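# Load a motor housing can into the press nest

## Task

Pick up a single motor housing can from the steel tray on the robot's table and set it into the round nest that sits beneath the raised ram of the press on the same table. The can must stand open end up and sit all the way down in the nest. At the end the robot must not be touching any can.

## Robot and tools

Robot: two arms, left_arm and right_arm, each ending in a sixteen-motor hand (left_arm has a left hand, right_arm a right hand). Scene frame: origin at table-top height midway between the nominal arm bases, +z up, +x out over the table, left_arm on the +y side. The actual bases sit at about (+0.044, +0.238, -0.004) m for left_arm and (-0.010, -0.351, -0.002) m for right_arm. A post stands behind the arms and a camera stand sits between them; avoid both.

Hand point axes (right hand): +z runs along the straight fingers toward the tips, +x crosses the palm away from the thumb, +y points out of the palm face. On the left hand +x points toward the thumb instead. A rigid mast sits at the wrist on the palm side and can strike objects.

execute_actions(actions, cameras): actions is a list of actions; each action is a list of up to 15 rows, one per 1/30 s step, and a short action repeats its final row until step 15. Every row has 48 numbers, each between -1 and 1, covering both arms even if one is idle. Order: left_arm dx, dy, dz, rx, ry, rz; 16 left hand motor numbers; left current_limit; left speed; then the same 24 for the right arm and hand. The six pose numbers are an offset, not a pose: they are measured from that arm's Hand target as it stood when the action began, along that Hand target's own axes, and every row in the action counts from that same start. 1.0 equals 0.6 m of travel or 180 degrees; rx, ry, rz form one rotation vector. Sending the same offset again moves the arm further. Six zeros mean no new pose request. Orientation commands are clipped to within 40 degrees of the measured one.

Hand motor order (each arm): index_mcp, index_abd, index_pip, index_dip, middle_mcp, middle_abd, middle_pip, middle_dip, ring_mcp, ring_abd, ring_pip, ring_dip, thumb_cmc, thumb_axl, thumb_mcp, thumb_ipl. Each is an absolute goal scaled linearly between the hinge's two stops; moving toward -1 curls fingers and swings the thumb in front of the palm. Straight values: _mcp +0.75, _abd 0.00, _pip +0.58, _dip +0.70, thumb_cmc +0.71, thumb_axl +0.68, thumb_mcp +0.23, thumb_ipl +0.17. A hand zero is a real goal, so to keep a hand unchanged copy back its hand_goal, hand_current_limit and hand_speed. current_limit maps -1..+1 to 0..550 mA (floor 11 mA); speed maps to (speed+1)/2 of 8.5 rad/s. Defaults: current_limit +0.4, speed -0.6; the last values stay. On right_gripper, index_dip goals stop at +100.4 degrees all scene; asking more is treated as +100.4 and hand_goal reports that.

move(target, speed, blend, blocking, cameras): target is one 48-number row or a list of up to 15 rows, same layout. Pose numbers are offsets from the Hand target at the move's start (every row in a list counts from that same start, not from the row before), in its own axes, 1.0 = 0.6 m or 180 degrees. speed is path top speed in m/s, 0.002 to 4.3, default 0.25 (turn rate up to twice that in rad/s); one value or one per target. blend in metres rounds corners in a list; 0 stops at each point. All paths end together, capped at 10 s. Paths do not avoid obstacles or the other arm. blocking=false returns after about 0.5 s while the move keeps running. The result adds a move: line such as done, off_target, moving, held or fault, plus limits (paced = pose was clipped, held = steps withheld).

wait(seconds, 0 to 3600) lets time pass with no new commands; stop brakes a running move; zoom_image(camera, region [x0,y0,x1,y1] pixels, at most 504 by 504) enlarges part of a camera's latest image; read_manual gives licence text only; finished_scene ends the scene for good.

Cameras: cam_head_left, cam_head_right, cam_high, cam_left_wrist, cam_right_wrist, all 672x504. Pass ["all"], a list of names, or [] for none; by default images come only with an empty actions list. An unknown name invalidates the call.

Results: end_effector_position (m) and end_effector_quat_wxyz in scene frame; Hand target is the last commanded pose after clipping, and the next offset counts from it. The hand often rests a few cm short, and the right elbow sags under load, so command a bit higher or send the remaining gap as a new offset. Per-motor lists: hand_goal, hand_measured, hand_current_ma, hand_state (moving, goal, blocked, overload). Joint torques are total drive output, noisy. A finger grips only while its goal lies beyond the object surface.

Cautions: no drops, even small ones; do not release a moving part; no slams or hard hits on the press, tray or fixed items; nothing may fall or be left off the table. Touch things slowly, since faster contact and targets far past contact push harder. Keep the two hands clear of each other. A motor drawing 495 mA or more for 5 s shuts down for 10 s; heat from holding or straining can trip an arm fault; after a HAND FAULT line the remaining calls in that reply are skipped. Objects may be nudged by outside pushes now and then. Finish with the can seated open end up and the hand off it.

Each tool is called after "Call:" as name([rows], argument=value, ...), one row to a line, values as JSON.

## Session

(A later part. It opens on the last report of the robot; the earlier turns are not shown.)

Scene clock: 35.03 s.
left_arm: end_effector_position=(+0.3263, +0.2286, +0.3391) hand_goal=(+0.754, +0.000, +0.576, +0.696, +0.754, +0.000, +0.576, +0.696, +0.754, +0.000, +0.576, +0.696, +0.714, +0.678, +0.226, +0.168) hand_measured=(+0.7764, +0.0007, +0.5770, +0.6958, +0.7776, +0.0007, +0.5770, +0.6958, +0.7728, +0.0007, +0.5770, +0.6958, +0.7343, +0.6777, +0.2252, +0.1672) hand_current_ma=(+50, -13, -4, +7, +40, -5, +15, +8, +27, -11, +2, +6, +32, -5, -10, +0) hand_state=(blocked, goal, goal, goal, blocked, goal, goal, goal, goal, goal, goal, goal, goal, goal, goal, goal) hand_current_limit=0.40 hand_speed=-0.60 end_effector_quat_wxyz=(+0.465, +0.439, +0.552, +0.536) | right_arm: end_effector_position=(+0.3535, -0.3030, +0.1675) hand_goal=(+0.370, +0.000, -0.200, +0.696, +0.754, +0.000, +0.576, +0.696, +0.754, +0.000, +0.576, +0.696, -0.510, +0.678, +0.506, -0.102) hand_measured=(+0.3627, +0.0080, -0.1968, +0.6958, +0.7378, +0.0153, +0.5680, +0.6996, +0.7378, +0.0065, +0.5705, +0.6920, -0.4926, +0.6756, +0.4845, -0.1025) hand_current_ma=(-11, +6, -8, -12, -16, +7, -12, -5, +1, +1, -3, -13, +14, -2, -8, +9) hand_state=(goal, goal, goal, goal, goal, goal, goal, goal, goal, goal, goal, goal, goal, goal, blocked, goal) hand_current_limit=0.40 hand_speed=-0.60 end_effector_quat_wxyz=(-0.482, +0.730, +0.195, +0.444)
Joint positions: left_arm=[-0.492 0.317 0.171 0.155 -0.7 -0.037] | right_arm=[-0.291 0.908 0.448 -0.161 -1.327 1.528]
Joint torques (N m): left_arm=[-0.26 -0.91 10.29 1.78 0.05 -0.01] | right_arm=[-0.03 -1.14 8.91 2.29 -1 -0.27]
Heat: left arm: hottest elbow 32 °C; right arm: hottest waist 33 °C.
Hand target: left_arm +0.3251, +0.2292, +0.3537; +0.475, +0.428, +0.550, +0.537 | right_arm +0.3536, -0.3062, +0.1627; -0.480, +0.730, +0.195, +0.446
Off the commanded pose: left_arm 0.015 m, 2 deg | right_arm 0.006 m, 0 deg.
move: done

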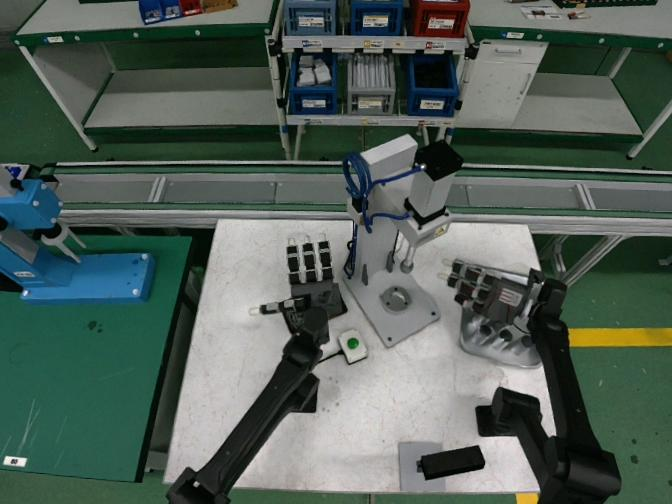

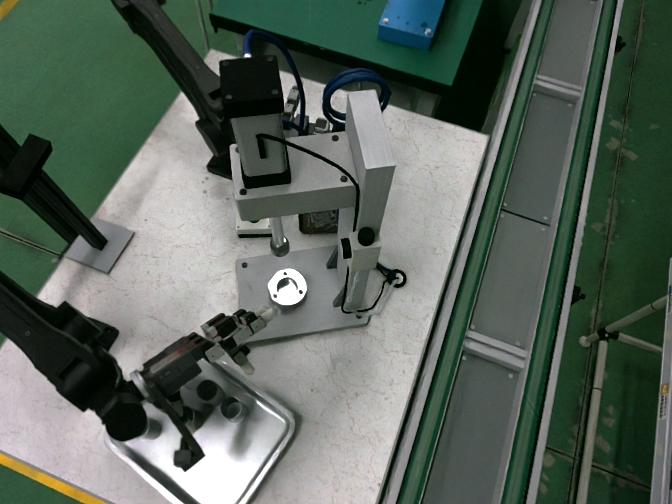

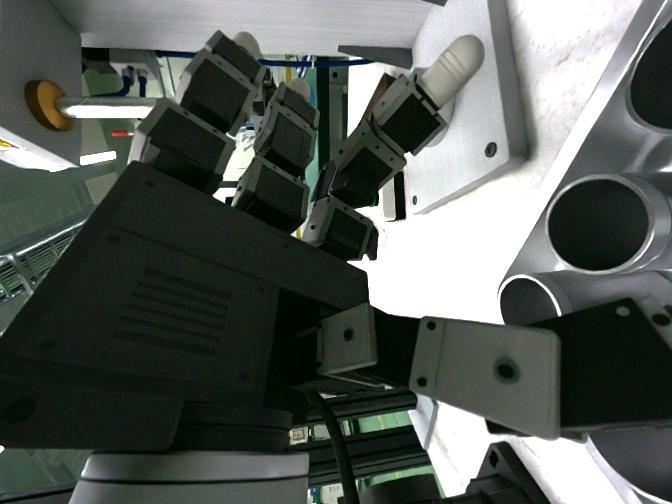

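Call:
move(target=[0,0,0,0,0,0,0.754,0,0.576,0.696,0.754,0,0.576,0.696,0.754,0,0.576,0.696,0.714,0.678,0.226,0.168,0.4,-0.6, -0.0629,0.0395,0.0106,0,0,0,0.37,0,-0.2,0.696,0.754,0,0.576,0.696,0.754,0,0.576,0.696,-0.51,0.678,0.506,-0.103,0.4,-0.6], speed=0.1, cameras=["cam_head_left","cam_high","cam_right_wrist"])

Call:
zoom_image(camera="cam_high", region=[140, 330, 300, 490])

Call:
zoom_image(camera="cam_right_wrist", region=[372, 0, 672, 400])

Scene clock: 37.40 s.
left_arm: end_effector_position=(+0.3263, +0.2286, +0.3391) hand_goal=(+0.754, +0.000, +0.576, +0.696, +0.754, +0.000, +0.576, +0.696, +0.754, +0.000, +0.576, +0.696, +0.714, +0.678, +0.226, +0.168) hand_measured=(+0.7764, -0.0008, +0.5770, +0.6958, +0.7776, -0.0008, +0.5770, +0.6958, +0.7728, +0.0007, +0.5770, +0.6958, +0.7330, +0.6777, +0.2262, +0.1672) hand_current_ma=(+52, -7, -9, +1, +44, -2, +19, +12, +25, -9, +3, +3, +31, -4, -8, +0) hand_state=(blocked, goal, goal, goal, blocked, goal, goal, goal, goal, goal, goal, goal, goal, goal, goal, goal) hand_current_limit=0.40 hand_speed=-0.60 end_effector_quat_wxyz=(+0.465, +0.439, +0.552, +0.536) | right_arm: end_effector_position=(+0.3571, -0.3046, +0.1255) hand_goal=(+0.370, +0.000, -0.200, +0.696, +0.754, +0.000, +0.576, +0.696, +0.754, +0.000, +0.576, +0.696, -0.510, +0.678, +0.506, -0.102) hand_measured=(+0.3627, +0.0080, -0.1968, +0.6958, +0.7378, +0.0153, +0.5667, +0.6996, +0.7378, +0.0065, +0.5705, +0.6920, -0.4914, +0.6756, +0.4855, -0.1025) hand_current_ma=(-15, +8, -8, -7, -17, +10, -16, -7, +0, -2, -1, -16, +14, -1, -4, +10) hand_state=(goal, goal, goal, goal, goal, goal, goal, goal, goal, goal, goal, goal, goal, goal, blocked, goal) hand_current_limit=0.40 hand_speed=-0.60 end_effector_quat_wxyz=(-0.476, +0.727, +0.205, +0.450)
Joint positions: left_arm=[-0.492 0.317 0.171 0.155 -0.7 -0.037] | right_arm=[-0.292 1.025 0.374 0.025 -1.328 1.497]
Joint torques (N m): left_arm=[-0.03 -0.79 10.28 1.8 0.05 -0.01] | right_arm=[0.21 -1.85 7.42 2.54 -0.98 -0.03]
Heat: left arm: hottest elbow 32 °C; right arm: hottest waist 33 °C.
Hand target: left_arm +0.3251, +0.2292, +0.3537; +0.475, +0.428, +0.550, +0.537 | right_arm +0.3538, -0.3061, +0.1179; -0.480, +0.730, +0.195, +0.446
Off the commanded pose: left_arm 0.015 m, 2 deg | right_arm 0.009 m, 1 deg.
move: done

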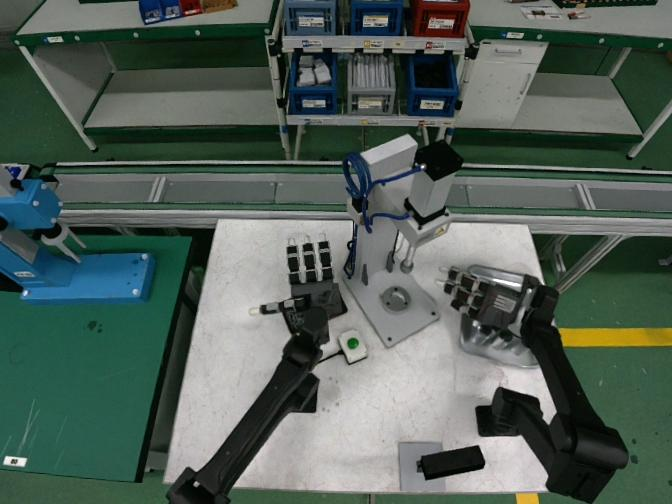

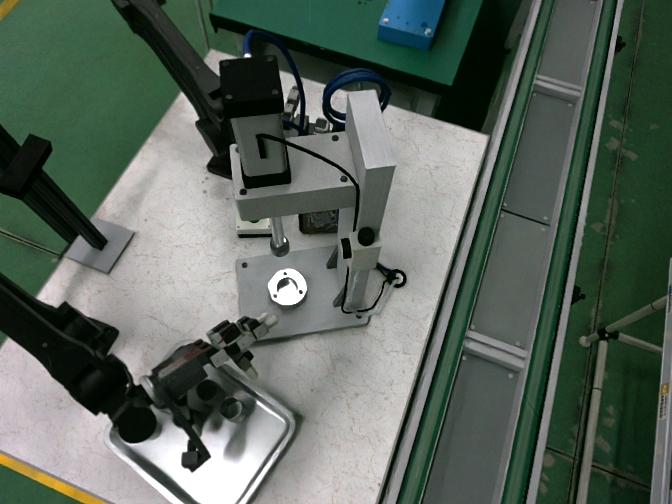

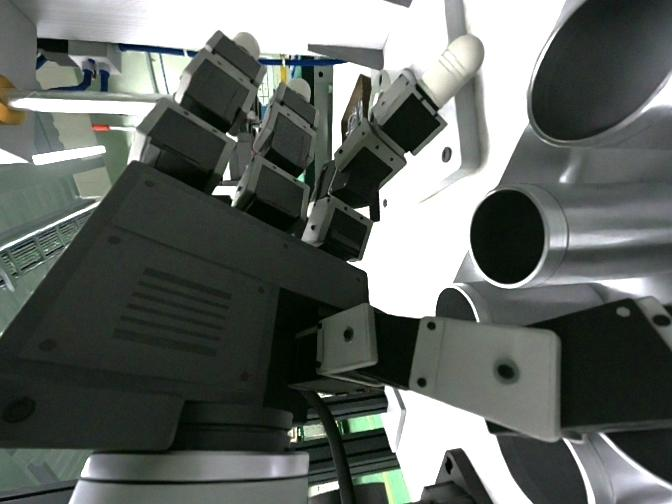

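Scaled by 3.150.

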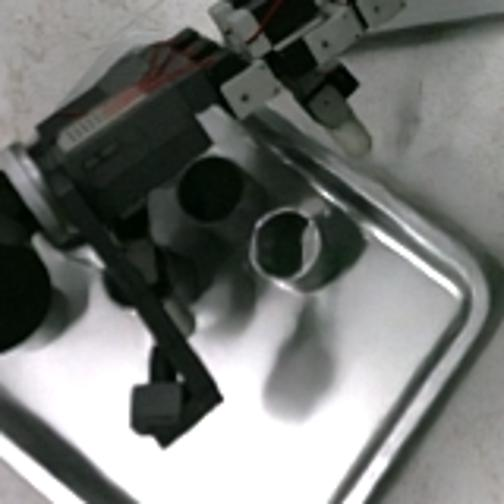

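Scaled by 1.260.

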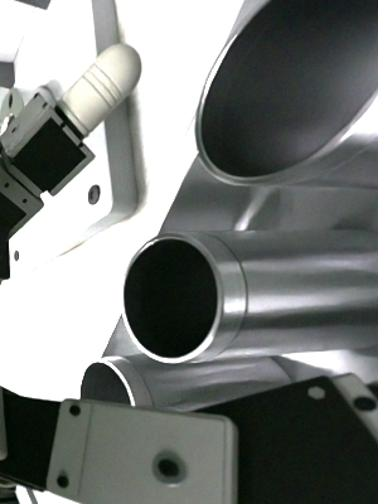

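Call:
move(target=[0,0,0,0,0,0,0.754,0,0.576,0.696,0.754,0,0.576,0.696,0.754,0,0.576,0.696,0.714,0.678,0.226,0.168,0.4,-0.6, -0.0087,0.0255,0.0063,0,0,0,0.37,0,-0.2,0.696,0.754,0,0.576,0.696,0.754,0,0.576,0.696,-0.51,0.678,0.506,-0.103,0.4,-0.6], speed=0.06, cameras=["cam_head_left","cam_high","cam_right_wrist"])

Call:
zoom_image(camera="cam_high", region=[140, 330, 300, 490])

Call:
zoom_image(camera="cam_right_wrist", region=[372, 0, 672, 300])

Scene clock: 39.20 s.
left_arm: end_effector_position=(+0.3263, +0.2286, +0.3391) hand_goal=(+0.754, +0.000, +0.576, +0.696, +0.754, +0.000, +0.576, +0.696, +0.754, +0.000, +0.576, +0.696, +0.714, +0.678, +0.226, +0.168) hand_measured=(+0.7764, +0.0007, +0.5770, +0.6958, +0.7776, +0.0007, +0.5770, +0.6958, +0.7728, +0.0007, +0.5770, +0.6958, +0.7330, +0.6767, +0.2262, +0.1672) hand_current_ma=(+49, -13, -2, +9, +43, -6, +14, +8, +33, -2, +3, +4, +30, -5, -10, -1) hand_state=(blocked, goal, goal, goal, blocked, goal, goal, goal, goal, goal, goal, goal, goal, goal, goal, goal) hand_current_limit=0.40 hand_speed=-0.60 end_effector_quat_wxyz=(+0.465, +0.439, +0.552, +0.536) | right_arm: end_effector_position=(+0.3662, -0.3072, +0.1111) hand_goal=(+0.370, +0.000, -0.200, +0.696, +0.754, +0.000, +0.576, +0.696, +0.754, +0.000, +0.576, +0.696, -0.510, +0.678, +0.506, -0.102) hand_measured=(+0.3627, +0.0080, -0.1968, +0.6958, +0.7378, +0.0153, +0.5667, +0.6996, +0.7366, +0.0080, +0.5705, +0.6920, -0.4977, +0.6746, +0.4914, -0.1025) hand_current_ma=(-7, +11, -7, -10, -15, +7, -10, -4, +2, +5, -7, -9, +9, -2, +2, +6) hand_state=(goal, goal, goal, goal, goal, goal, goal, goal, goal, goal, goal, goal, goal, goal, goal, goal) hand_current_limit=0.40 hand_speed=-0.60 end_effector_quat_wxyz=(-0.477, +0.727, +0.204, +0.449)
Joint positions: left_arm=[-0.492 0.317 0.171 0.155 -0.7 -0.037] | right_arm=[-0.292 1.107 0.374 0.105 -1.328 1.498]
Joint torques (N m): left_arm=[-0.21 -0.73 10.3 1.83 0.05 -0.01] | right_arm=[0.21 -2.55 7.17 2.48 -0.95 -0.03]
Heat: left arm: hottest elbow 32 °C; right arm: hottest waist 33 °C.
Hand target: left_arm +0.3251, +0.2292, +0.3537; +0.475, +0.428, +0.550, +0.537 | right_arm +0.3637, -0.3092, +0.1048; -0.480, +0.730, +0.195, +0.446
Off the commanded pose: left_arm 0.015 m, 2 deg | right_arm 0.007 m, 1 deg.
move: done

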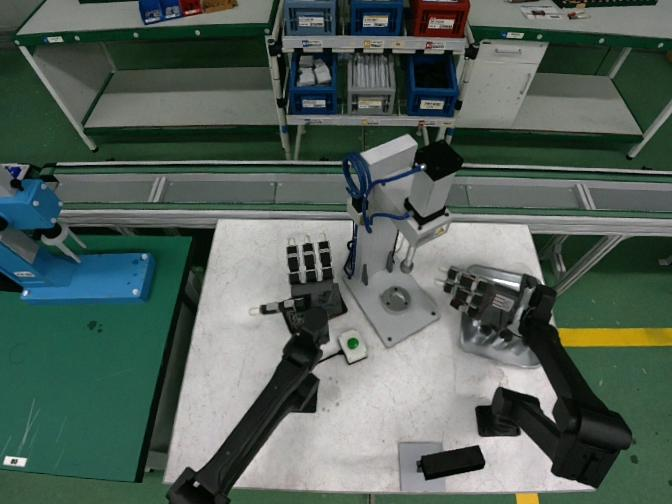

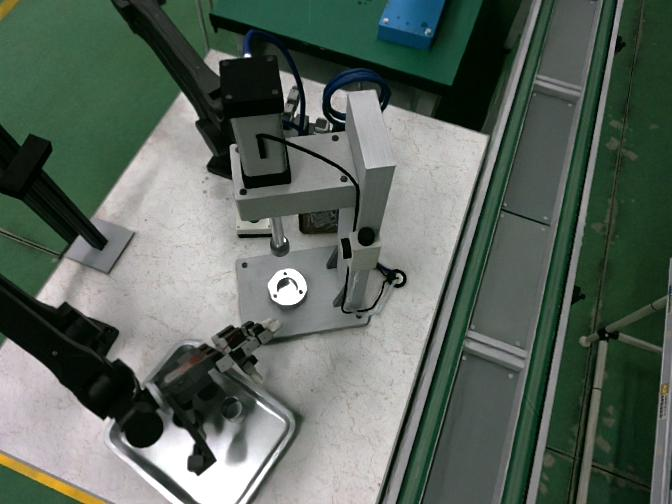

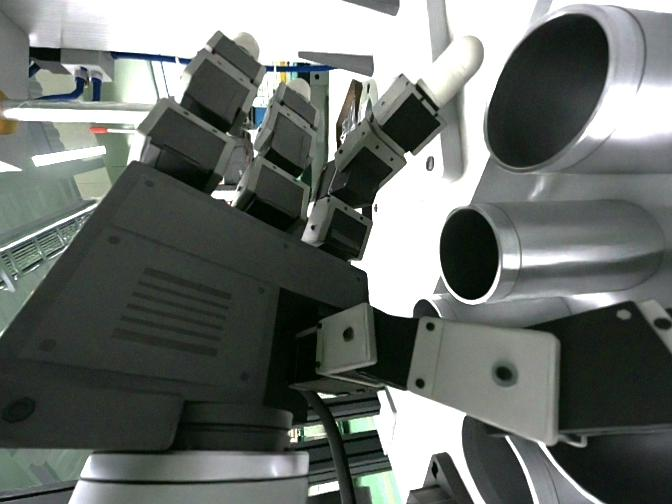

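Scaled by 3.150.

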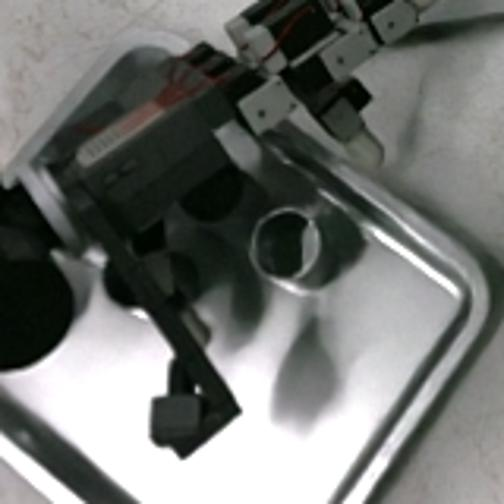

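Scaled by 1.680.

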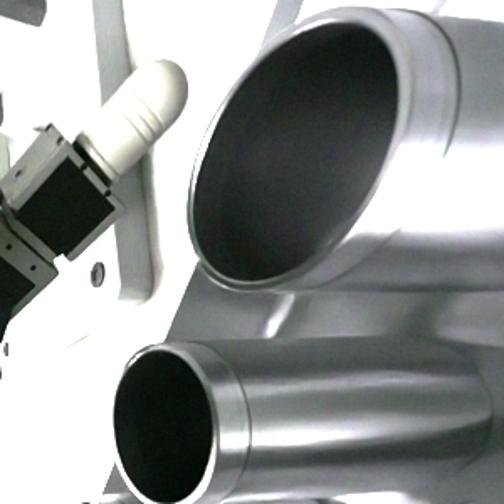

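Call:
move(target=[0,0,0,0,0,0,0.754,0,0.576,0.696,0.754,0,0.576,0.696,0.754,0,0.576,0.696,0.714,0.678,0.226,0.168,0.4,-0.6, -0.017,0.0235,0.0012,0,0,0,0.37,0,-0.2,0.696,0.754,0,0.576,0.696,0.754,0,0.576,0.696,-0.51,0.678,0.506,-0.103,0.4,-0.6], speed=0.06, cameras=[])

Call:
move(target=[0,0,0,0,0,0,0.754,0,0.576,0.696,0.754,0,0.576,0.696,0.754,0,0.576,0.696,0.714,0.678,0.226,0.168,0.4,-0.6, 0,0,0,0,0,0,0.205,0,-0.358,0.696,0.754,0,0.576,0.696,0.754,0,0.576,0.696,-0.51,0.678,0.281,-0.103,0.0,-0.8], speed=0.06, cameras=["cam_high","cam_right_wrist"])

Call:
zoom_image(camera="cam_high", region=[140, 330, 300, 490])

Call:
zoom_image(camera="cam_right_wrist", region=[372, 0, 672, 300])

Scene clock: 41.17 s.
left_arm: end_effector_position=(+0.3263, +0.2286, +0.3391) hand_goal=(+0.754, +0.000, +0.576, +0.696, +0.754, +0.000, +0.576, +0.696, +0.754, +0.000, +0.576, +0.696, +0.714, +0.678, +0.226, +0.168) hand_measured=(+0.7764, +0.0007, +0.5770, +0.6958, +0.7776, +0.0007, +0.5770, +0.6958, +0.7728, +0.0007, +0.5770, +0.6958, +0.7330, +0.6777, +0.2262, +0.1672) hand_current_ma=(+55, -11, -8, +5, +40, -10, +11, +7, +32, -10, +0, +8, +32, +2, -10, -3) hand_state=(blocked, goal, goal, goal, blocked, goal, goal, goal, goal, goal, goal, goal, goal, goal, goal, goal) hand_current_limit=0.40 hand_speed=-0.60 end_effector_quat_wxyz=(+0.465, +0.439, +0.552, +0.536) | right_arm: end_effector_position=(+0.3728, -0.3110, +0.0988) hand_goal=(+0.370, +0.000, -0.200, +0.696, +0.754, +0.000, +0.576, +0.696, +0.754, +0.000, +0.576, +0.696, -0.510, +0.678, +0.506, -0.102) hand_measured=(+0.3627, +0.0080, -0.1968, +0.6958, +0.7390, +0.0153, +0.5667, +0.6996, +0.7378, +0.0065, +0.5705, +0.6920, -0.5843, +0.6851, +0.5082, -0.1025) hand_current_ma=(-12, +8, -7, -10, -16, +8, -13, -4, +2, +7, -6, -8, -34, +4, +11, +7) hand_state=(goal, goal, goal, goal, goal, goal, goal, goal, goal, goal, goal, goal, blocked, goal, goal, goal) hand_current_limit=0.40 hand_speed=-0.60 end_effector_quat_wxyz=(-0.477, +0.726, +0.206, +0.451)
Joint positions: left_arm=[-0.492 0.317 0.171 0.155 -0.7 -0.037] | right_arm=[-0.3 1.178 0.374 0.166 -1.337 1.483]
Joint torques (N m): left_arm=[-0.21 -0.85 10.26 1.81 0.04 -0.02] | right_arm=[0.03 -2.55 6.43 2.24 -0.94 -0.15]
Heat: left arm: hottest elbow 32 °C; right arm: hottest waist 33 °C.
Hand target: left_arm +0.3251, +0.2292, +0.3537; +0.475, +0.428, +0.550, +0.537 | right_arm +0.3687, -0.3136, +0.0888; -0.480, +0.730, +0.195, +0.446
Off the commanded pose: left_arm 0.015 m, 2 deg | right_arm 0.011 m, 1 deg.
move: off_target (right_arm)

Scene clock: 41.87 s.
left_arm: end_effector_position=(+0.3263, +0.2286, +0.3391) hand_goal=(+0.754, +0.000, +0.576, +0.696, +0.754, +0.000, +0.576, +0.696, +0.754, +0.000, +0.576, +0.696, +0.714, +0.678, +0.226, +0.168) hand_measured=(+0.7776, -0.0008, +0.5770, +0.6958, +0.7776, -0.0008, +0.5770, +0.6958, +0.7728, -0.0008, +0.5770, +0.6958, +0.7330, +0.6777, +0.2262, +0.1672) hand_current_ma=(+46, -10, -7, +10, +41, -12, +3, +9, +32, -4, +2, +7, +36, -5, -5, -9) hand_state=(blocked, goal, goal, goal, blocked, goal, goal, goal, goal, goal, goal, goal, goal, goal, goal, goal) hand_current_limit=0.40 hand_speed=-0.60 end_effector_quat_wxyz=(+0.465, +0.439, +0.552, +0.536) | right_arm: end_effector_position=(+0.3736, -0.3119, +0.0999) hand_goal=(+0.206, +0.000, -0.358, +0.696, +0.754, +0.000, +0.576, +0.696, +0.754, +0.000, +0.576, +0.696, -0.510, +0.678, +0.282, -0.102) hand_measured=(+0.1987, +0.0080, -0.3443, +0.6983, +0.7378, +0.0153, +0.5667, +0.6996, +0.7366, +0.0065, +0.5693, +0.6920, -0.5981, +0.6862, +0.3232, -0.0968) hand_current_ma=(-8, +12, -3, -10, -12, +8, -15, -7, +0, +3, -5, -8, -45, +9, +35, +14) hand_state=(goal, goal, goal, goal, goal, goal, goal, goal, goal, goal, goal, goal, blocked, goal, blocked, goal) hand_current_limit=0.00 hand_speed=-0.80 end_effector_quat_wxyz=(-0.476, +0.724, +0.208, +0.454)
Joint positions: left_arm=[-0.492 0.317 0.171 0.155 -0.7 -0.037] | right_arm=[-0.303 1.178 0.374 0.171 -1.34 1.48]
Joint torques (N m): left_arm=[-0.15 -0.79 10.29 1.81 0.04 -0.01] | right_arm=[0.09 -2.55 6.41 2.1 -0.84 -0.13]
Heat: left arm: hottest elbow 32 °C; right arm: hottest waist 33 °C.
Hand target: left_arm +0.3251, +0.2292, +0.3537; +0.475, +0.428, +0.550, +0.537 | right_arm +0.3687, -0.3136, +0.0888; -0.480, +0.730, +0.195, +0.446
Off the commanded pose: left_arm 0.015 m, 2 deg | right_arm 0.012 m, 2 deg.
move: done

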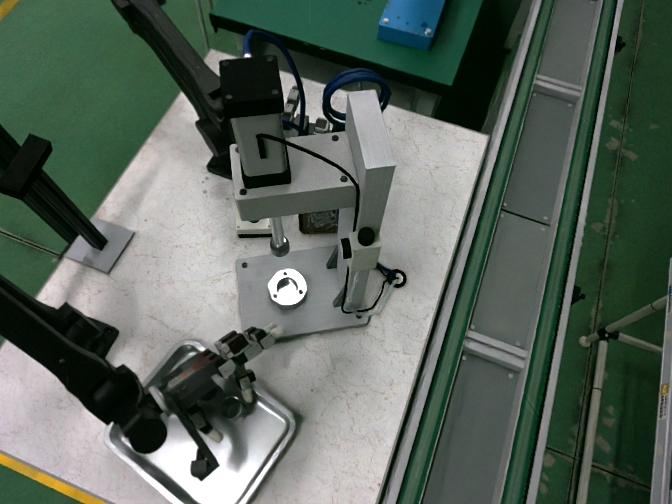

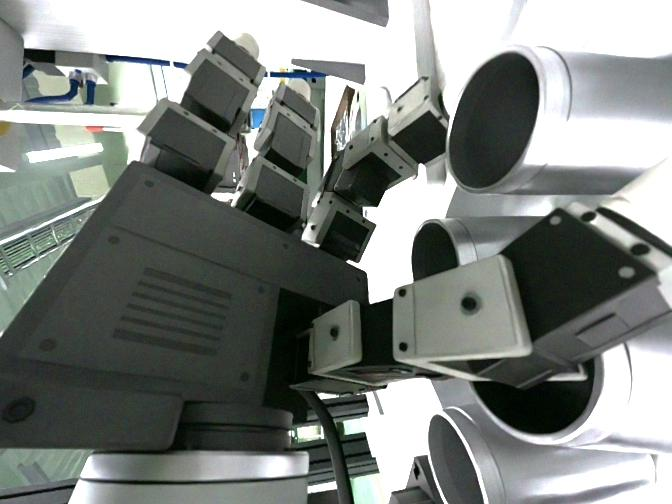

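Scaled by 3.150.

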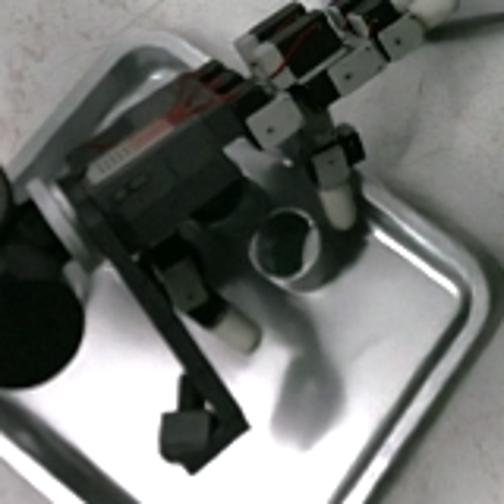

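Scaled by 1.680.

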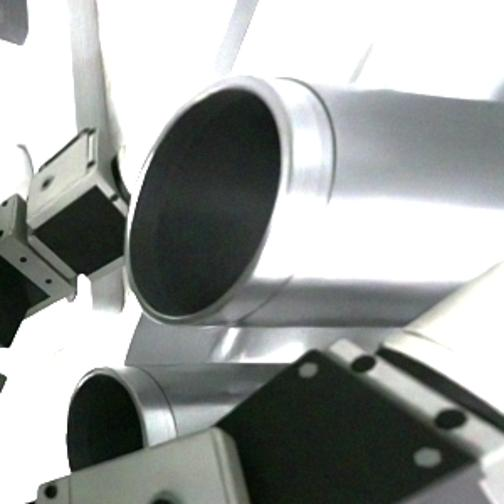

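Call:
move([
  [0,0,0,0,0,0,0.754,0,0.576,0.696,0.754,0,0.576,0.696,0.754,0,0.576,0.696,0.714,0.678,0.226,0.168,0.4,-0.6, 0.042,-0.0263,-0.007,0,0,0,0.233,0,-0.124,0.696,0.754,0,0.576,0.696,0.754,0,0.576,0.696,-0.51,0.678,0.337,0.06,0.2,-0.6],
  [0,0,0,0,0,0,0.754,0,0.576,0.696,0.754,0,0.576,0.696,0.754,0,0.576,0.696,0.714,0.678,0.226,0.168,0.4,-0.6, 0.0632,-0.0453,0.013,0.014,-0.0088,-0.0024,0.233,0,-0.124,0.696,0.754,0,0.576,0.696,0.754,0,0.576,0.696,-0.51,0.678,0.337,0.06,0.2,-0.6],
], speed=0.1, cameras=["cam_high","cam_right_wrist"])

Call:
zoom_image(camera="cam_high", region=[140, 330, 300, 490])

Scene clock: 45.50 s.
left_arm: end_effector_position=(+0.3263, +0.2286, +0.3391) hand_goal=(+0.754, +0.000, +0.576, +0.696, +0.754, +0.000, +0.576, +0.696, +0.754, +0.000, +0.576, +0.696, +0.714, +0.678, +0.226, +0.168) hand_measured=(+0.7764, -0.0008, +0.5770, +0.6958, +0.7776, +0.0007, +0.5770, +0.6958, +0.7728, +0.0007, +0.5770, +0.6958, +0.7330, +0.6767, +0.2262, +0.1672) hand_current_ma=(+51, -12, -9, +13, +45, -5, +10, +8, +40, -11, +2, +3, +33, -3, -11, -6) hand_state=(blocked, goal, goal, goal, blocked, goal, goal, goal, goal, goal, goal, goal, goal, goal, goal, goal) hand_current_limit=0.40 hand_speed=-0.60 end_effector_quat_wxyz=(+0.465, +0.439, +0.552, +0.536) | right_arm: end_effector_position=(+0.3565, -0.2993, +0.1121) hand_goal=(+0.234, +0.000, -0.124, +0.696, +0.754, +0.000, +0.576, +0.696, +0.754, +0.000, +0.576, +0.696, -0.510, +0.678, +0.338, +0.060) hand_measured=(+0.1963, +0.0051, -0.1365, +0.6920, +0.7378, +0.0153, +0.5667, +0.6996, +0.7378, +0.0065, +0.5705, +0.6920, -0.5278, +0.6851, +0.3360, +0.0547) hand_current_ma=(-27, +11, -14, -7, -20, +5, -10, -4, -1, +4, -6, -4, -4, +7, +9, +3) hand_state=(blocked, goal, goal, goal, goal, goal, goal, goal, goal, goal, goal, goal, goal, goal, goal, goal) hand_current_limit=0.20 hand_speed=-0.60 end_effector_quat_wxyz=(-0.498, +0.732, +0.194, +0.421)
Joint positions: left_arm=[-0.492 0.317 0.171 0.155 -0.7 -0.037] | right_arm=[-0.285 1.082 0.4 -0.051 -1.348 1.46]
Joint torques (N m): left_arm=[-0.15 -0.85 10.3 1.78 0.05 -0.01] | right_arm=[2.02 -3.9 12.41 1.44 -1.11 -0.24]
Heat: left arm: hottest elbow 32 °C; right arm: hottest waist 33 °C.
Hand target: left_arm +0.3251, +0.2292, +0.3537; +0.475, +0.428, +0.550, +0.537 | right_arm +0.3728, -0.2996, +0.1337; -0.492, +0.724, +0.214, +0.434
Off the commanded pose: left_arm 0.015 m, 2 deg | right_arm 0.027 m, 3 deg.
move: off_target (right_arm)

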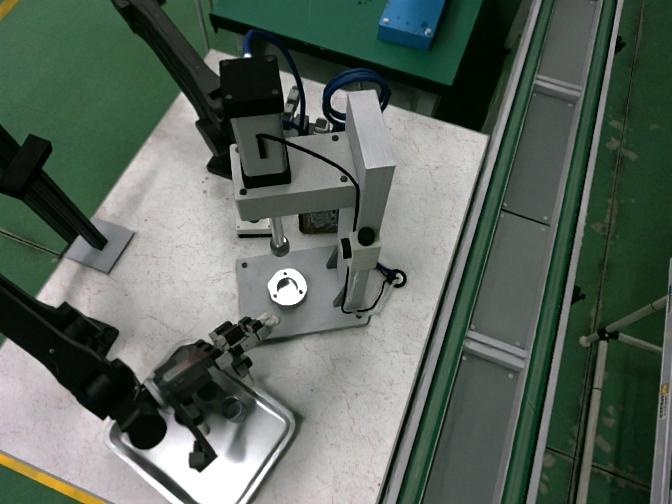

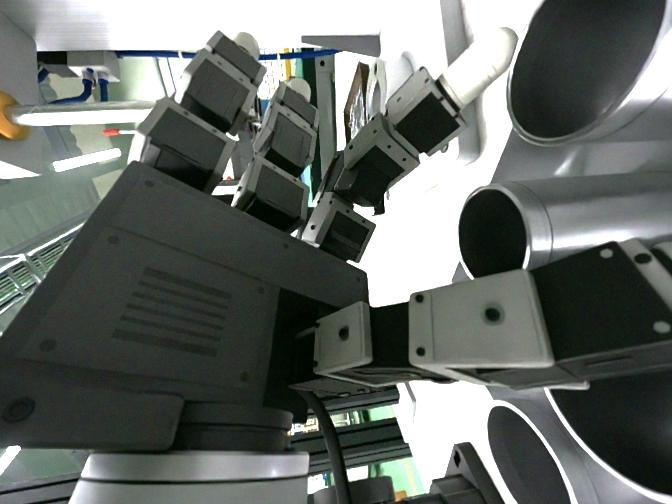

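Scaled by 3.150.

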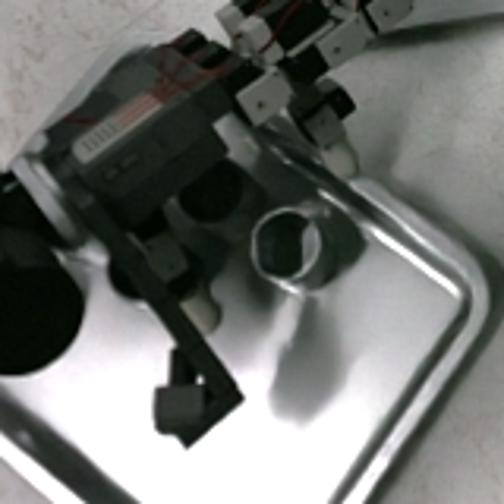

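Call:
move(target=[0,0,0,0,0,0,0.754,0,0.576,0.696,0.754,0,0.576,0.696,0.754,0,0.576,0.696,0.714,0.678,0.226,0.168,0.4,-0.6, 0.034,-0.0035,0.0028,0,0,0,0.233,0,-0.124,0.696,0.754,0,0.576,0.696,0.754,0,0.576,0.696,-0.51,0.678,0.337,0.06,0.2,-0.6], speed=0.1, cameras=["cam_high","cam_right_wrist"])

Call:
zoom_image(camera="cam_high", region=[140, 330, 300, 490])

Scene clock: 46.63 s.
left_arm: end_effector_position=(+0.3263, +0.2286, +0.3391) hand_goal=(+0.754, +0.000, +0.576, +0.696, +0.754, +0.000, +0.576, +0.696, +0.754, +0.000, +0.576, +0.696, +0.714, +0.678, +0.226, +0.168) hand_measured=(+0.7764, +0.0007, +0.5770, +0.6958, +0.7776, +0.0007, +0.5770, +0.6958, +0.7728, +0.0007, +0.5770, +0.6958, +0.7343, +0.6777, +0.2262, +0.1681) hand_current_ma=(+48, -10, -8, +6, +40, -15, +14, +6, +28, -7, +0, -1, +28, -8, -10, -1) hand_state=(blocked, goal, goal, goal, blocked, goal, goal, goal, goal, goal, goal, goal, goal, goal, goal, goal) hand_current_limit=0.40 hand_speed=-0.60 end_effector_quat_wxyz=(+0.465, +0.439, +0.552, +0.536) | right_arm: end_effector_position=(+0.3667, -0.2990, +0.1301) hand_goal=(+0.234, +0.000, -0.124, +0.696, +0.754, +0.000, +0.576, +0.696, +0.754, +0.000, +0.576, +0.696, -0.510, +0.678, +0.338, +0.060) hand_measured=(+0.1951, +0.0051, -0.1365, +0.6920, +0.7378, +0.0153, +0.5680, +0.6983, +0.7366, +0.0065, +0.5705, +0.6920, -0.4926, +0.6809, +0.3360, +0.0547) hand_current_ma=(-31, +6, -12, -8, -17, +4, -12, -8, +1, +3, -5, -11, +16, +2, +5, +6) hand_state=(blocked, goal, goal, goal, goal, goal, goal, goal, goal, goal, goal, goal, goal, goal, goal, goal) hand_current_limit=0.20 hand_speed=-0.60 end_effector_quat_wxyz=(-0.497, +0.729, +0.201, +0.425)
Joint positions: left_arm=[-0.492 0.317 0.171 0.155 -0.7 -0.037] | right_arm=[-0.276 1.07 0.444 -0.087 -1.348 1.464]
Joint torques (N m): left_arm=[-0.21 -0.91 10.29 1.81 0.05 -0.02] | right_arm=[1.9 -3.9 13.11 1.55 -0.8 -0.07]
Heat: left arm: hottest elbow 33 °C; right arm: hottest waist 33 °C.
Hand target: left_arm +0.3251, +0.2292, +0.3537; +0.475, +0.428, +0.550, +0.537 | right_arm +0.3830, -0.2997, +0.1519; -0.491, +0.724, +0.214, +0.434
Off the commanded pose: left_arm 0.015 m, 2 deg | right_arm 0.027 m, 2 deg.
move: off_target (right_arm)

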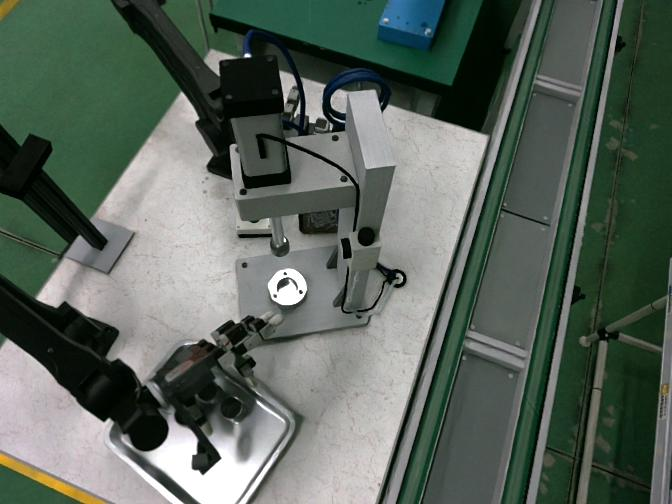

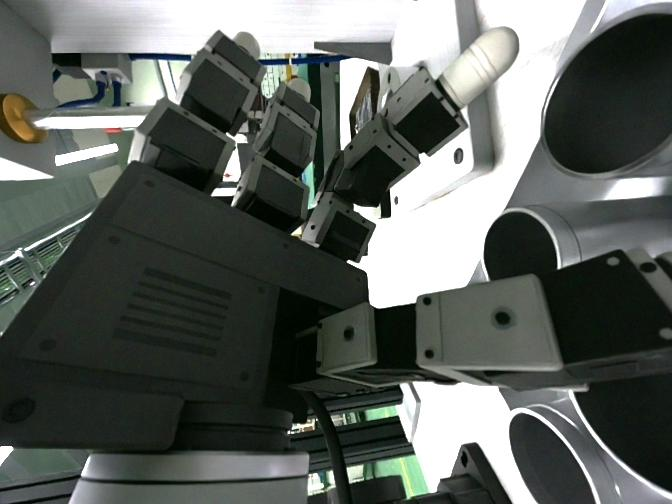

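Scaled by 3.150.

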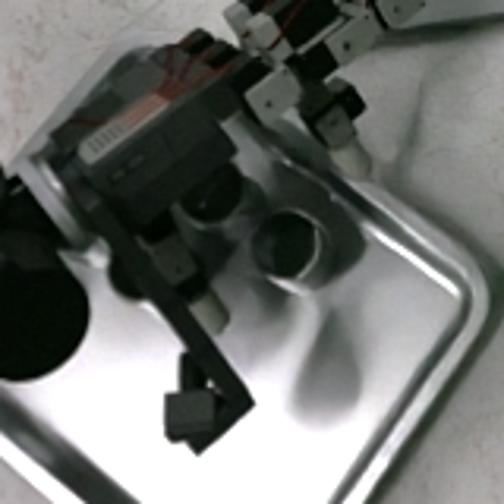

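Call:
move(target=[0,0,0,0,0,0,0.754,0,0.576,0.696,0.754,0,0.576,0.696,0.754,0,0.576,0.696,0.714,0.678,0.226,0.168,0.4,-0.6, -0.0768,0.0213,-0.0037,0,0,0,0.233,0,-0.124,0.696,0.754,0,0.576,0.696,0.754,0,0.576,0.696,-0.51,0.678,0.337,0.06,0.2,-0.6], speed=0.05, cameras=["cam_high","cam_right_wrist"])

Call:
zoom_image(camera="cam_high", region=[140, 330, 300, 490])

Scene clock: 48.53 s.
left_arm: end_effector_position=(+0.3263, +0.2286, +0.3391) hand_goal=(+0.754, +0.000, +0.576, +0.696, +0.754, +0.000, +0.576, +0.696, +0.754, +0.000, +0.576, +0.696, +0.714, +0.678, +0.226, +0.168) hand_measured=(+0.7764, -0.0008, +0.5770, +0.6958, +0.7776, +0.0007, +0.5770, +0.6958, +0.7728, -0.0008, +0.5770, +0.6958, +0.7330, +0.6777, +0.2252, +0.1681) hand_current_ma=(+49, -7, -10, +8, +40, -10, +17, +5, +28, -1, +0, +5, +34, +0, -12, +1) hand_state=(blocked, goal, goal, goal, blocked, goal, goal, goal, goal, goal, goal, goal, goal, goal, goal, goal) hand_current_limit=0.40 hand_speed=-0.60 end_effector_quat_wxyz=(+0.465, +0.439, +0.552, +0.536) | right_arm: end_effector_position=(+0.3684, -0.2989, +0.1121) hand_goal=(+0.234, +0.000, -0.124, +0.696, +0.754, +0.000, +0.576, +0.696, +0.754, +0.000, +0.576, +0.696, -0.510, +0.678, +0.338, +0.060) hand_measured=(+0.1963, +0.0051, -0.1365, +0.6920, +0.7390, +0.0153, +0.5680, +0.6996, +0.7366, +0.0065, +0.5705, +0.6920, -0.4939, +0.6809, +0.3360, +0.0547) hand_current_ma=(-28, +6, -11, -13, -19, +7, -14, -7, +2, +3, -5, -11, +16, +1, +11, +6) hand_state=(blocked, goal, goal, goal, goal, goal, goal, goal, goal, goal, goal, goal, goal, goal, goal, goal) hand_current_limit=0.20 hand_speed=-0.60 end_effector_quat_wxyz=(-0.494, +0.725, +0.215, +0.430)
Joint positions: left_arm=[-0.492 0.317 0.171 0.155 -0.7 -0.037] | right_arm=[-0.277 1.131 0.419 -0.023 -1.357 1.413]
Joint torques (N m): left_arm=[-0.26 -0.91 10.29 1.8 0.05 -0.02] | right_arm=[0.09 -2.9 7.09 2.45 -1.12 -0.3]
Heat: left arm: hottest elbow 33 °C; right arm: hottest waist 33 °C.
Hand target: left_arm +0.3251, +0.2292, +0.3537; +0.475, +0.428, +0.550, +0.537 | right_arm +0.3668, -0.3017, +0.1067; -0.492, +0.724, +0.214, +0.434
Off the commanded pose: left_arm 0.015 m, 2 deg | right_arm 0.006 m, 0 deg.
move: done

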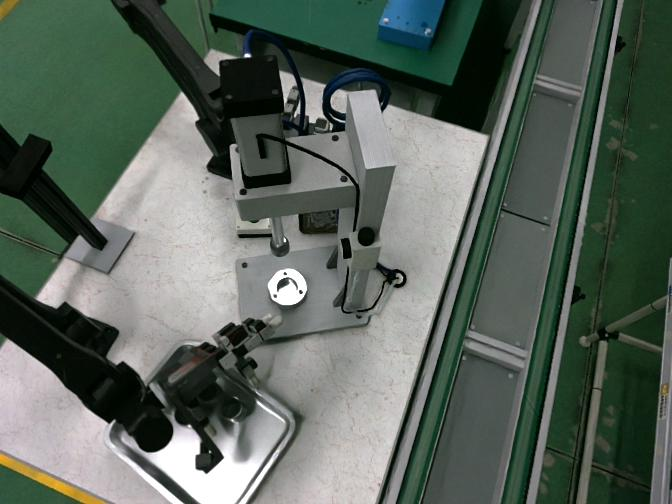

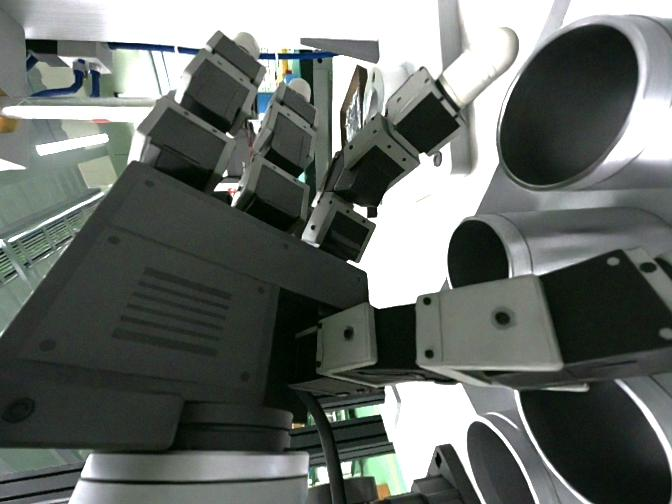

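Scaled by 3.150.

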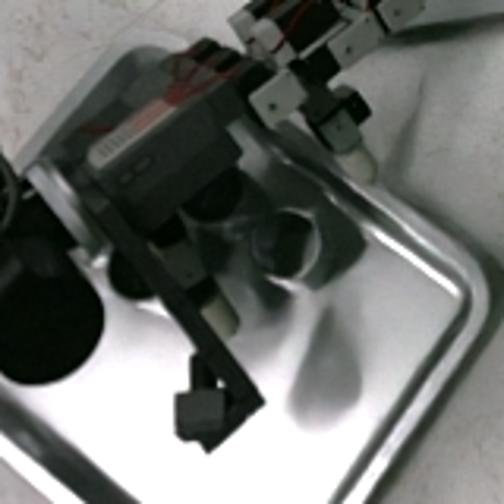

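Call:
move(target=[0,0,0,0,0,0,0.754,0,0.576,0.696,0.754,0,0.576,0.696,0.754,0,0.576,0.696,0.714,0.678,0.226,0.168,0.4,-0.6, 0,0,0,0,0,0,0.0685,0,-0.2555,0.696,0.754,0,0.576,0.696,0.754,0,0.576,0.696,-0.51,0.678,0.258,0.06,0.0,-0.85], speed=0.05, cameras=["cam_high","cam_right_wrist"])

Call:
zoom_image(camera="cam_high", region=[140, 330, 300, 490])

Call:
zoom_image(camera="cam_right_wrist", region=[372, 0, 672, 300])

Scene clock: 49.43 s.
left_arm: end_effector_position=(+0.3263, +0.2286, +0.3391) hand_goal=(+0.754, +0.000, +0.576, +0.696, +0.754, +0.000, +0.576, +0.696, +0.754, +0.000, +0.576, +0.696, +0.714, +0.678, +0.226, +0.168) hand_measured=(+0.7764, +0.0007, +0.5770, +0.6958, +0.7776, -0.0008, +0.5770, +0.6958, +0.7728, +0.0007, +0.5770, +0.6958, +0.7343, +0.6777, +0.2262, +0.1681) hand_current_ma=(+44, -8, -6, +8, +41, -9, +12, +7, +42, -8, +8, +1, +30, -5, -9, -2) hand_state=(blocked, goal, goal, goal, blocked, goal, goal, goal, goal, goal, goal, goal, goal, goal, goal, goal) hand_current_limit=0.40 hand_speed=-0.60 end_effector_quat_wxyz=(+0.465, +0.439, +0.552, +0.536) | right_arm: end_effector_position=(+0.3685, -0.2990, +0.1122) hand_goal=(+0.068, +0.000, -0.256, +0.696, +0.754, +0.000, +0.576, +0.696, +0.754, +0.000, +0.576, +0.696, -0.510, +0.678, +0.258, +0.060) hand_measured=(+0.0661, +0.0051, -0.2404, +0.6932, +0.7378, +0.0153, +0.5680, +0.6996, +0.7378, +0.0065, +0.5693, +0.6920, -0.4926, +0.6809, +0.2618, +0.0547) hand_current_ma=(-12, +7, +0, -9, -17, +8, -15, -5, +0, +7, -4, -8, +16, -2, +8, +6) hand_state=(goal, goal, goal, goal, goal, goal, goal, goal, goal, goal, goal, goal, goal, goal, goal, goal) hand_current_limit=0.00 hand_speed=-0.85 end_effector_quat_wxyz=(-0.493, +0.724, +0.215, +0.431)
Joint positions: left_arm=[-0.492 0.317 0.171 0.155 -0.7 -0.037] | right_arm=[-0.277 1.131 0.419 -0.022 -1.357 1.412]
Joint torques (N m): left_arm=[-0.15 -0.85 10.29 1.81 0.04 -0.02] | right_arm=[0.03 -2.96 7.09 2.41 -1.12 -0.29]
Heat: left arm: hottest elbow 33 °C; right arm: hottest waist 33 °C.
Hand target: left_arm +0.3251, +0.2292, +0.3537; +0.475, +0.428, +0.550, +0.537 | right_arm +0.3669, -0.3018, +0.1067; -0.491, +0.724, +0.214, +0.434
Off the commanded pose: left_arm 0.015 m, 2 deg | right_arm 0.006 m, 0 deg.
move: done

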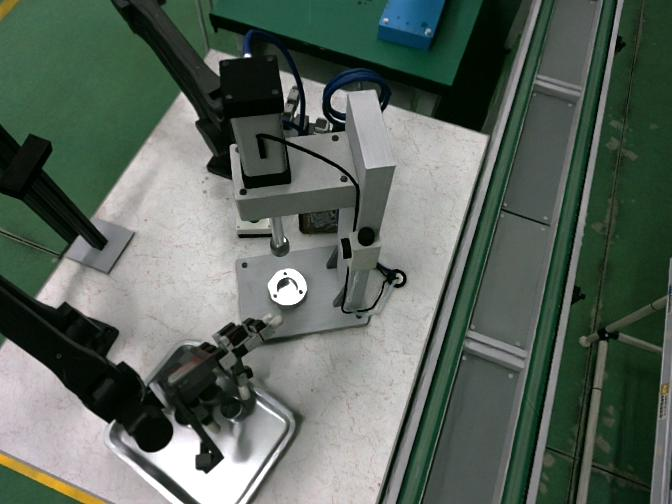

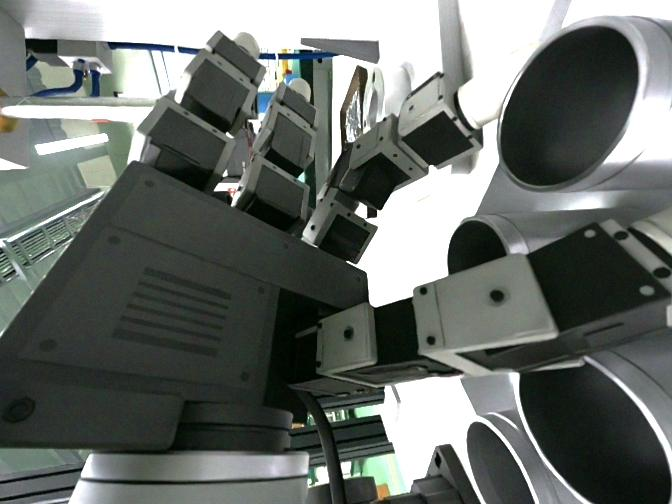

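Scaled by 3.150.

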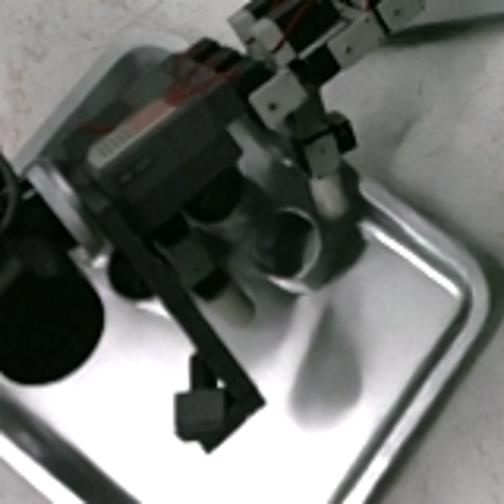

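Scaled by 1.680.

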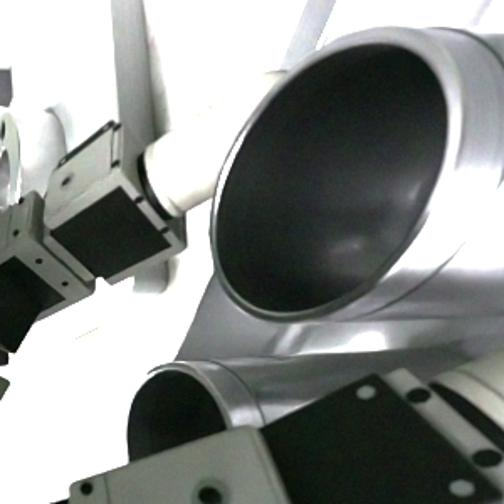

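Call:
move(target=[0,0,0,0,0,0,0.754,0,0.576,0.696,0.754,0,0.576,0.696,0.754,0,0.576,0.696,0.714,0.678,0.226,0.168,0.4,-0.6, 0,0,0,0,0,0,-0.11,0,-0.343,0.696,0.754,0,0.576,0.696,0.754,0,0.576,0.696,-0.51,0.678,0.135,0.06,0.0,-0.85], speed=0.05, cameras=["cam_high","cam_right_wrist"])

Call:
zoom_image(camera="cam_high", region=[140, 330, 300, 490])

Call:
zoom_image(camera="cam_right_wrist", region=[372, 0, 672, 300])

Scene clock: 50.90 s.
left_arm: end_effector_position=(+0.3263, +0.2286, +0.3391) hand_goal=(+0.754, +0.000, +0.576, +0.696, +0.754, +0.000, +0.576, +0.696, +0.754, +0.000, +0.576, +0.696, +0.714, +0.678, +0.226, +0.168) hand_measured=(+0.7764, -0.0008, +0.5770, +0.6958, +0.7776, -0.0008, +0.5770, +0.6958, +0.7740, -0.0008, +0.5770, +0.6958, +0.7330, +0.6777, +0.2252, +0.1672) hand_current_ma=(+52, -12, -4, +7, +41, -12, +6, +6, +38, -7, +3, +3, +33, -2, -7, +1) hand_state=(blocked, goal, goal, goal, blocked, goal, goal, goal, goal, goal, goal, goal, goal, goal, goal, goal) hand_current_limit=0.40 hand_speed=-0.60 end_effector_quat_wxyz=(+0.465, +0.439, +0.552, +0.536) | right_arm: end_effector_position=(+0.3684, -0.2986, +0.1126) hand_goal=(-0.110, +0.000, -0.342, +0.696, +0.754, +0.000, +0.576, +0.696, +0.754, +0.000, +0.576, +0.696, -0.510, +0.678, +0.136, +0.060) hand_measured=(+0.0287, +0.0051, -0.2827, +0.7047, +0.7390, +0.0153, +0.5667, +0.6996, +0.7366, +0.0065, +0.5705, +0.6920, -0.4926, +0.6851, +0.1777, +0.0624) hand_current_ma=(+88, +11, +23, -5, -13, +5, -12, -6, -1, +2, -7, -10, +16, +7, +39, +6) hand_state=(blocked, goal, blocked, goal, goal, goal, goal, goal, goal, goal, goal, goal, goal, goal, blocked, goal) hand_current_limit=0.00 hand_speed=-0.85 end_effector_quat_wxyz=(-0.494, +0.724, +0.216, +0.431)
Joint positions: left_arm=[-0.492 0.317 0.171 0.155 -0.7 -0.037] | right_arm=[-0.277 1.131 0.419 -0.022 -1.36 1.412]
Joint torques (N m): left_arm=[-0.21 -0.85 10.29 1.78 0.04 -0.01] | right_arm=[0.03 -3.02 7.04 2.4 -1 -0.29]
Heat: left arm: hottest elbow 33 °C; right arm: hottest waist 33 °C.
Hand target: left_arm +0.3251, +0.2292, +0.3537; +0.475, +0.428, +0.550, +0.537 | right_arm +0.3669, -0.3017, +0.1067; -0.491, +0.724, +0.214, +0.434
Off the commanded pose: left_arm 0.015 m, 2 deg | right_arm 0.007 m, 1 deg.
move: done

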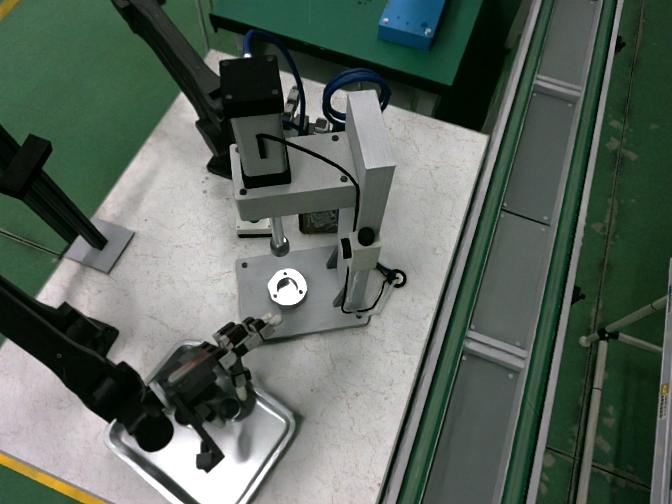

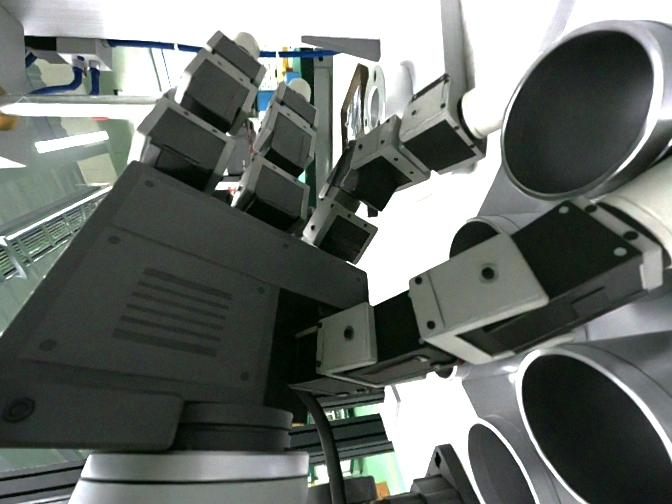

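Scaled by 3.150.

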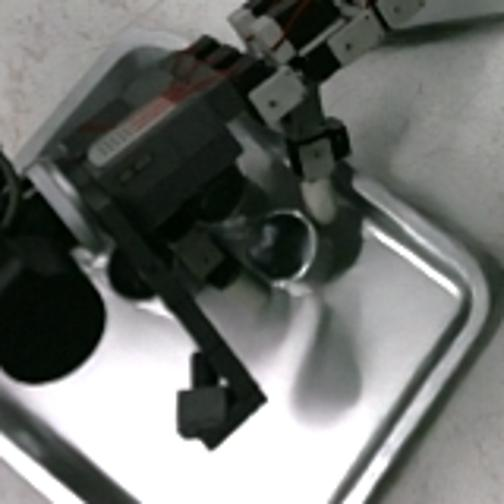

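Scaled by 1.680.

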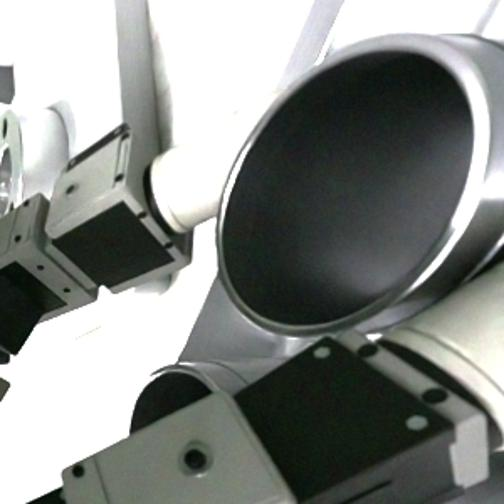

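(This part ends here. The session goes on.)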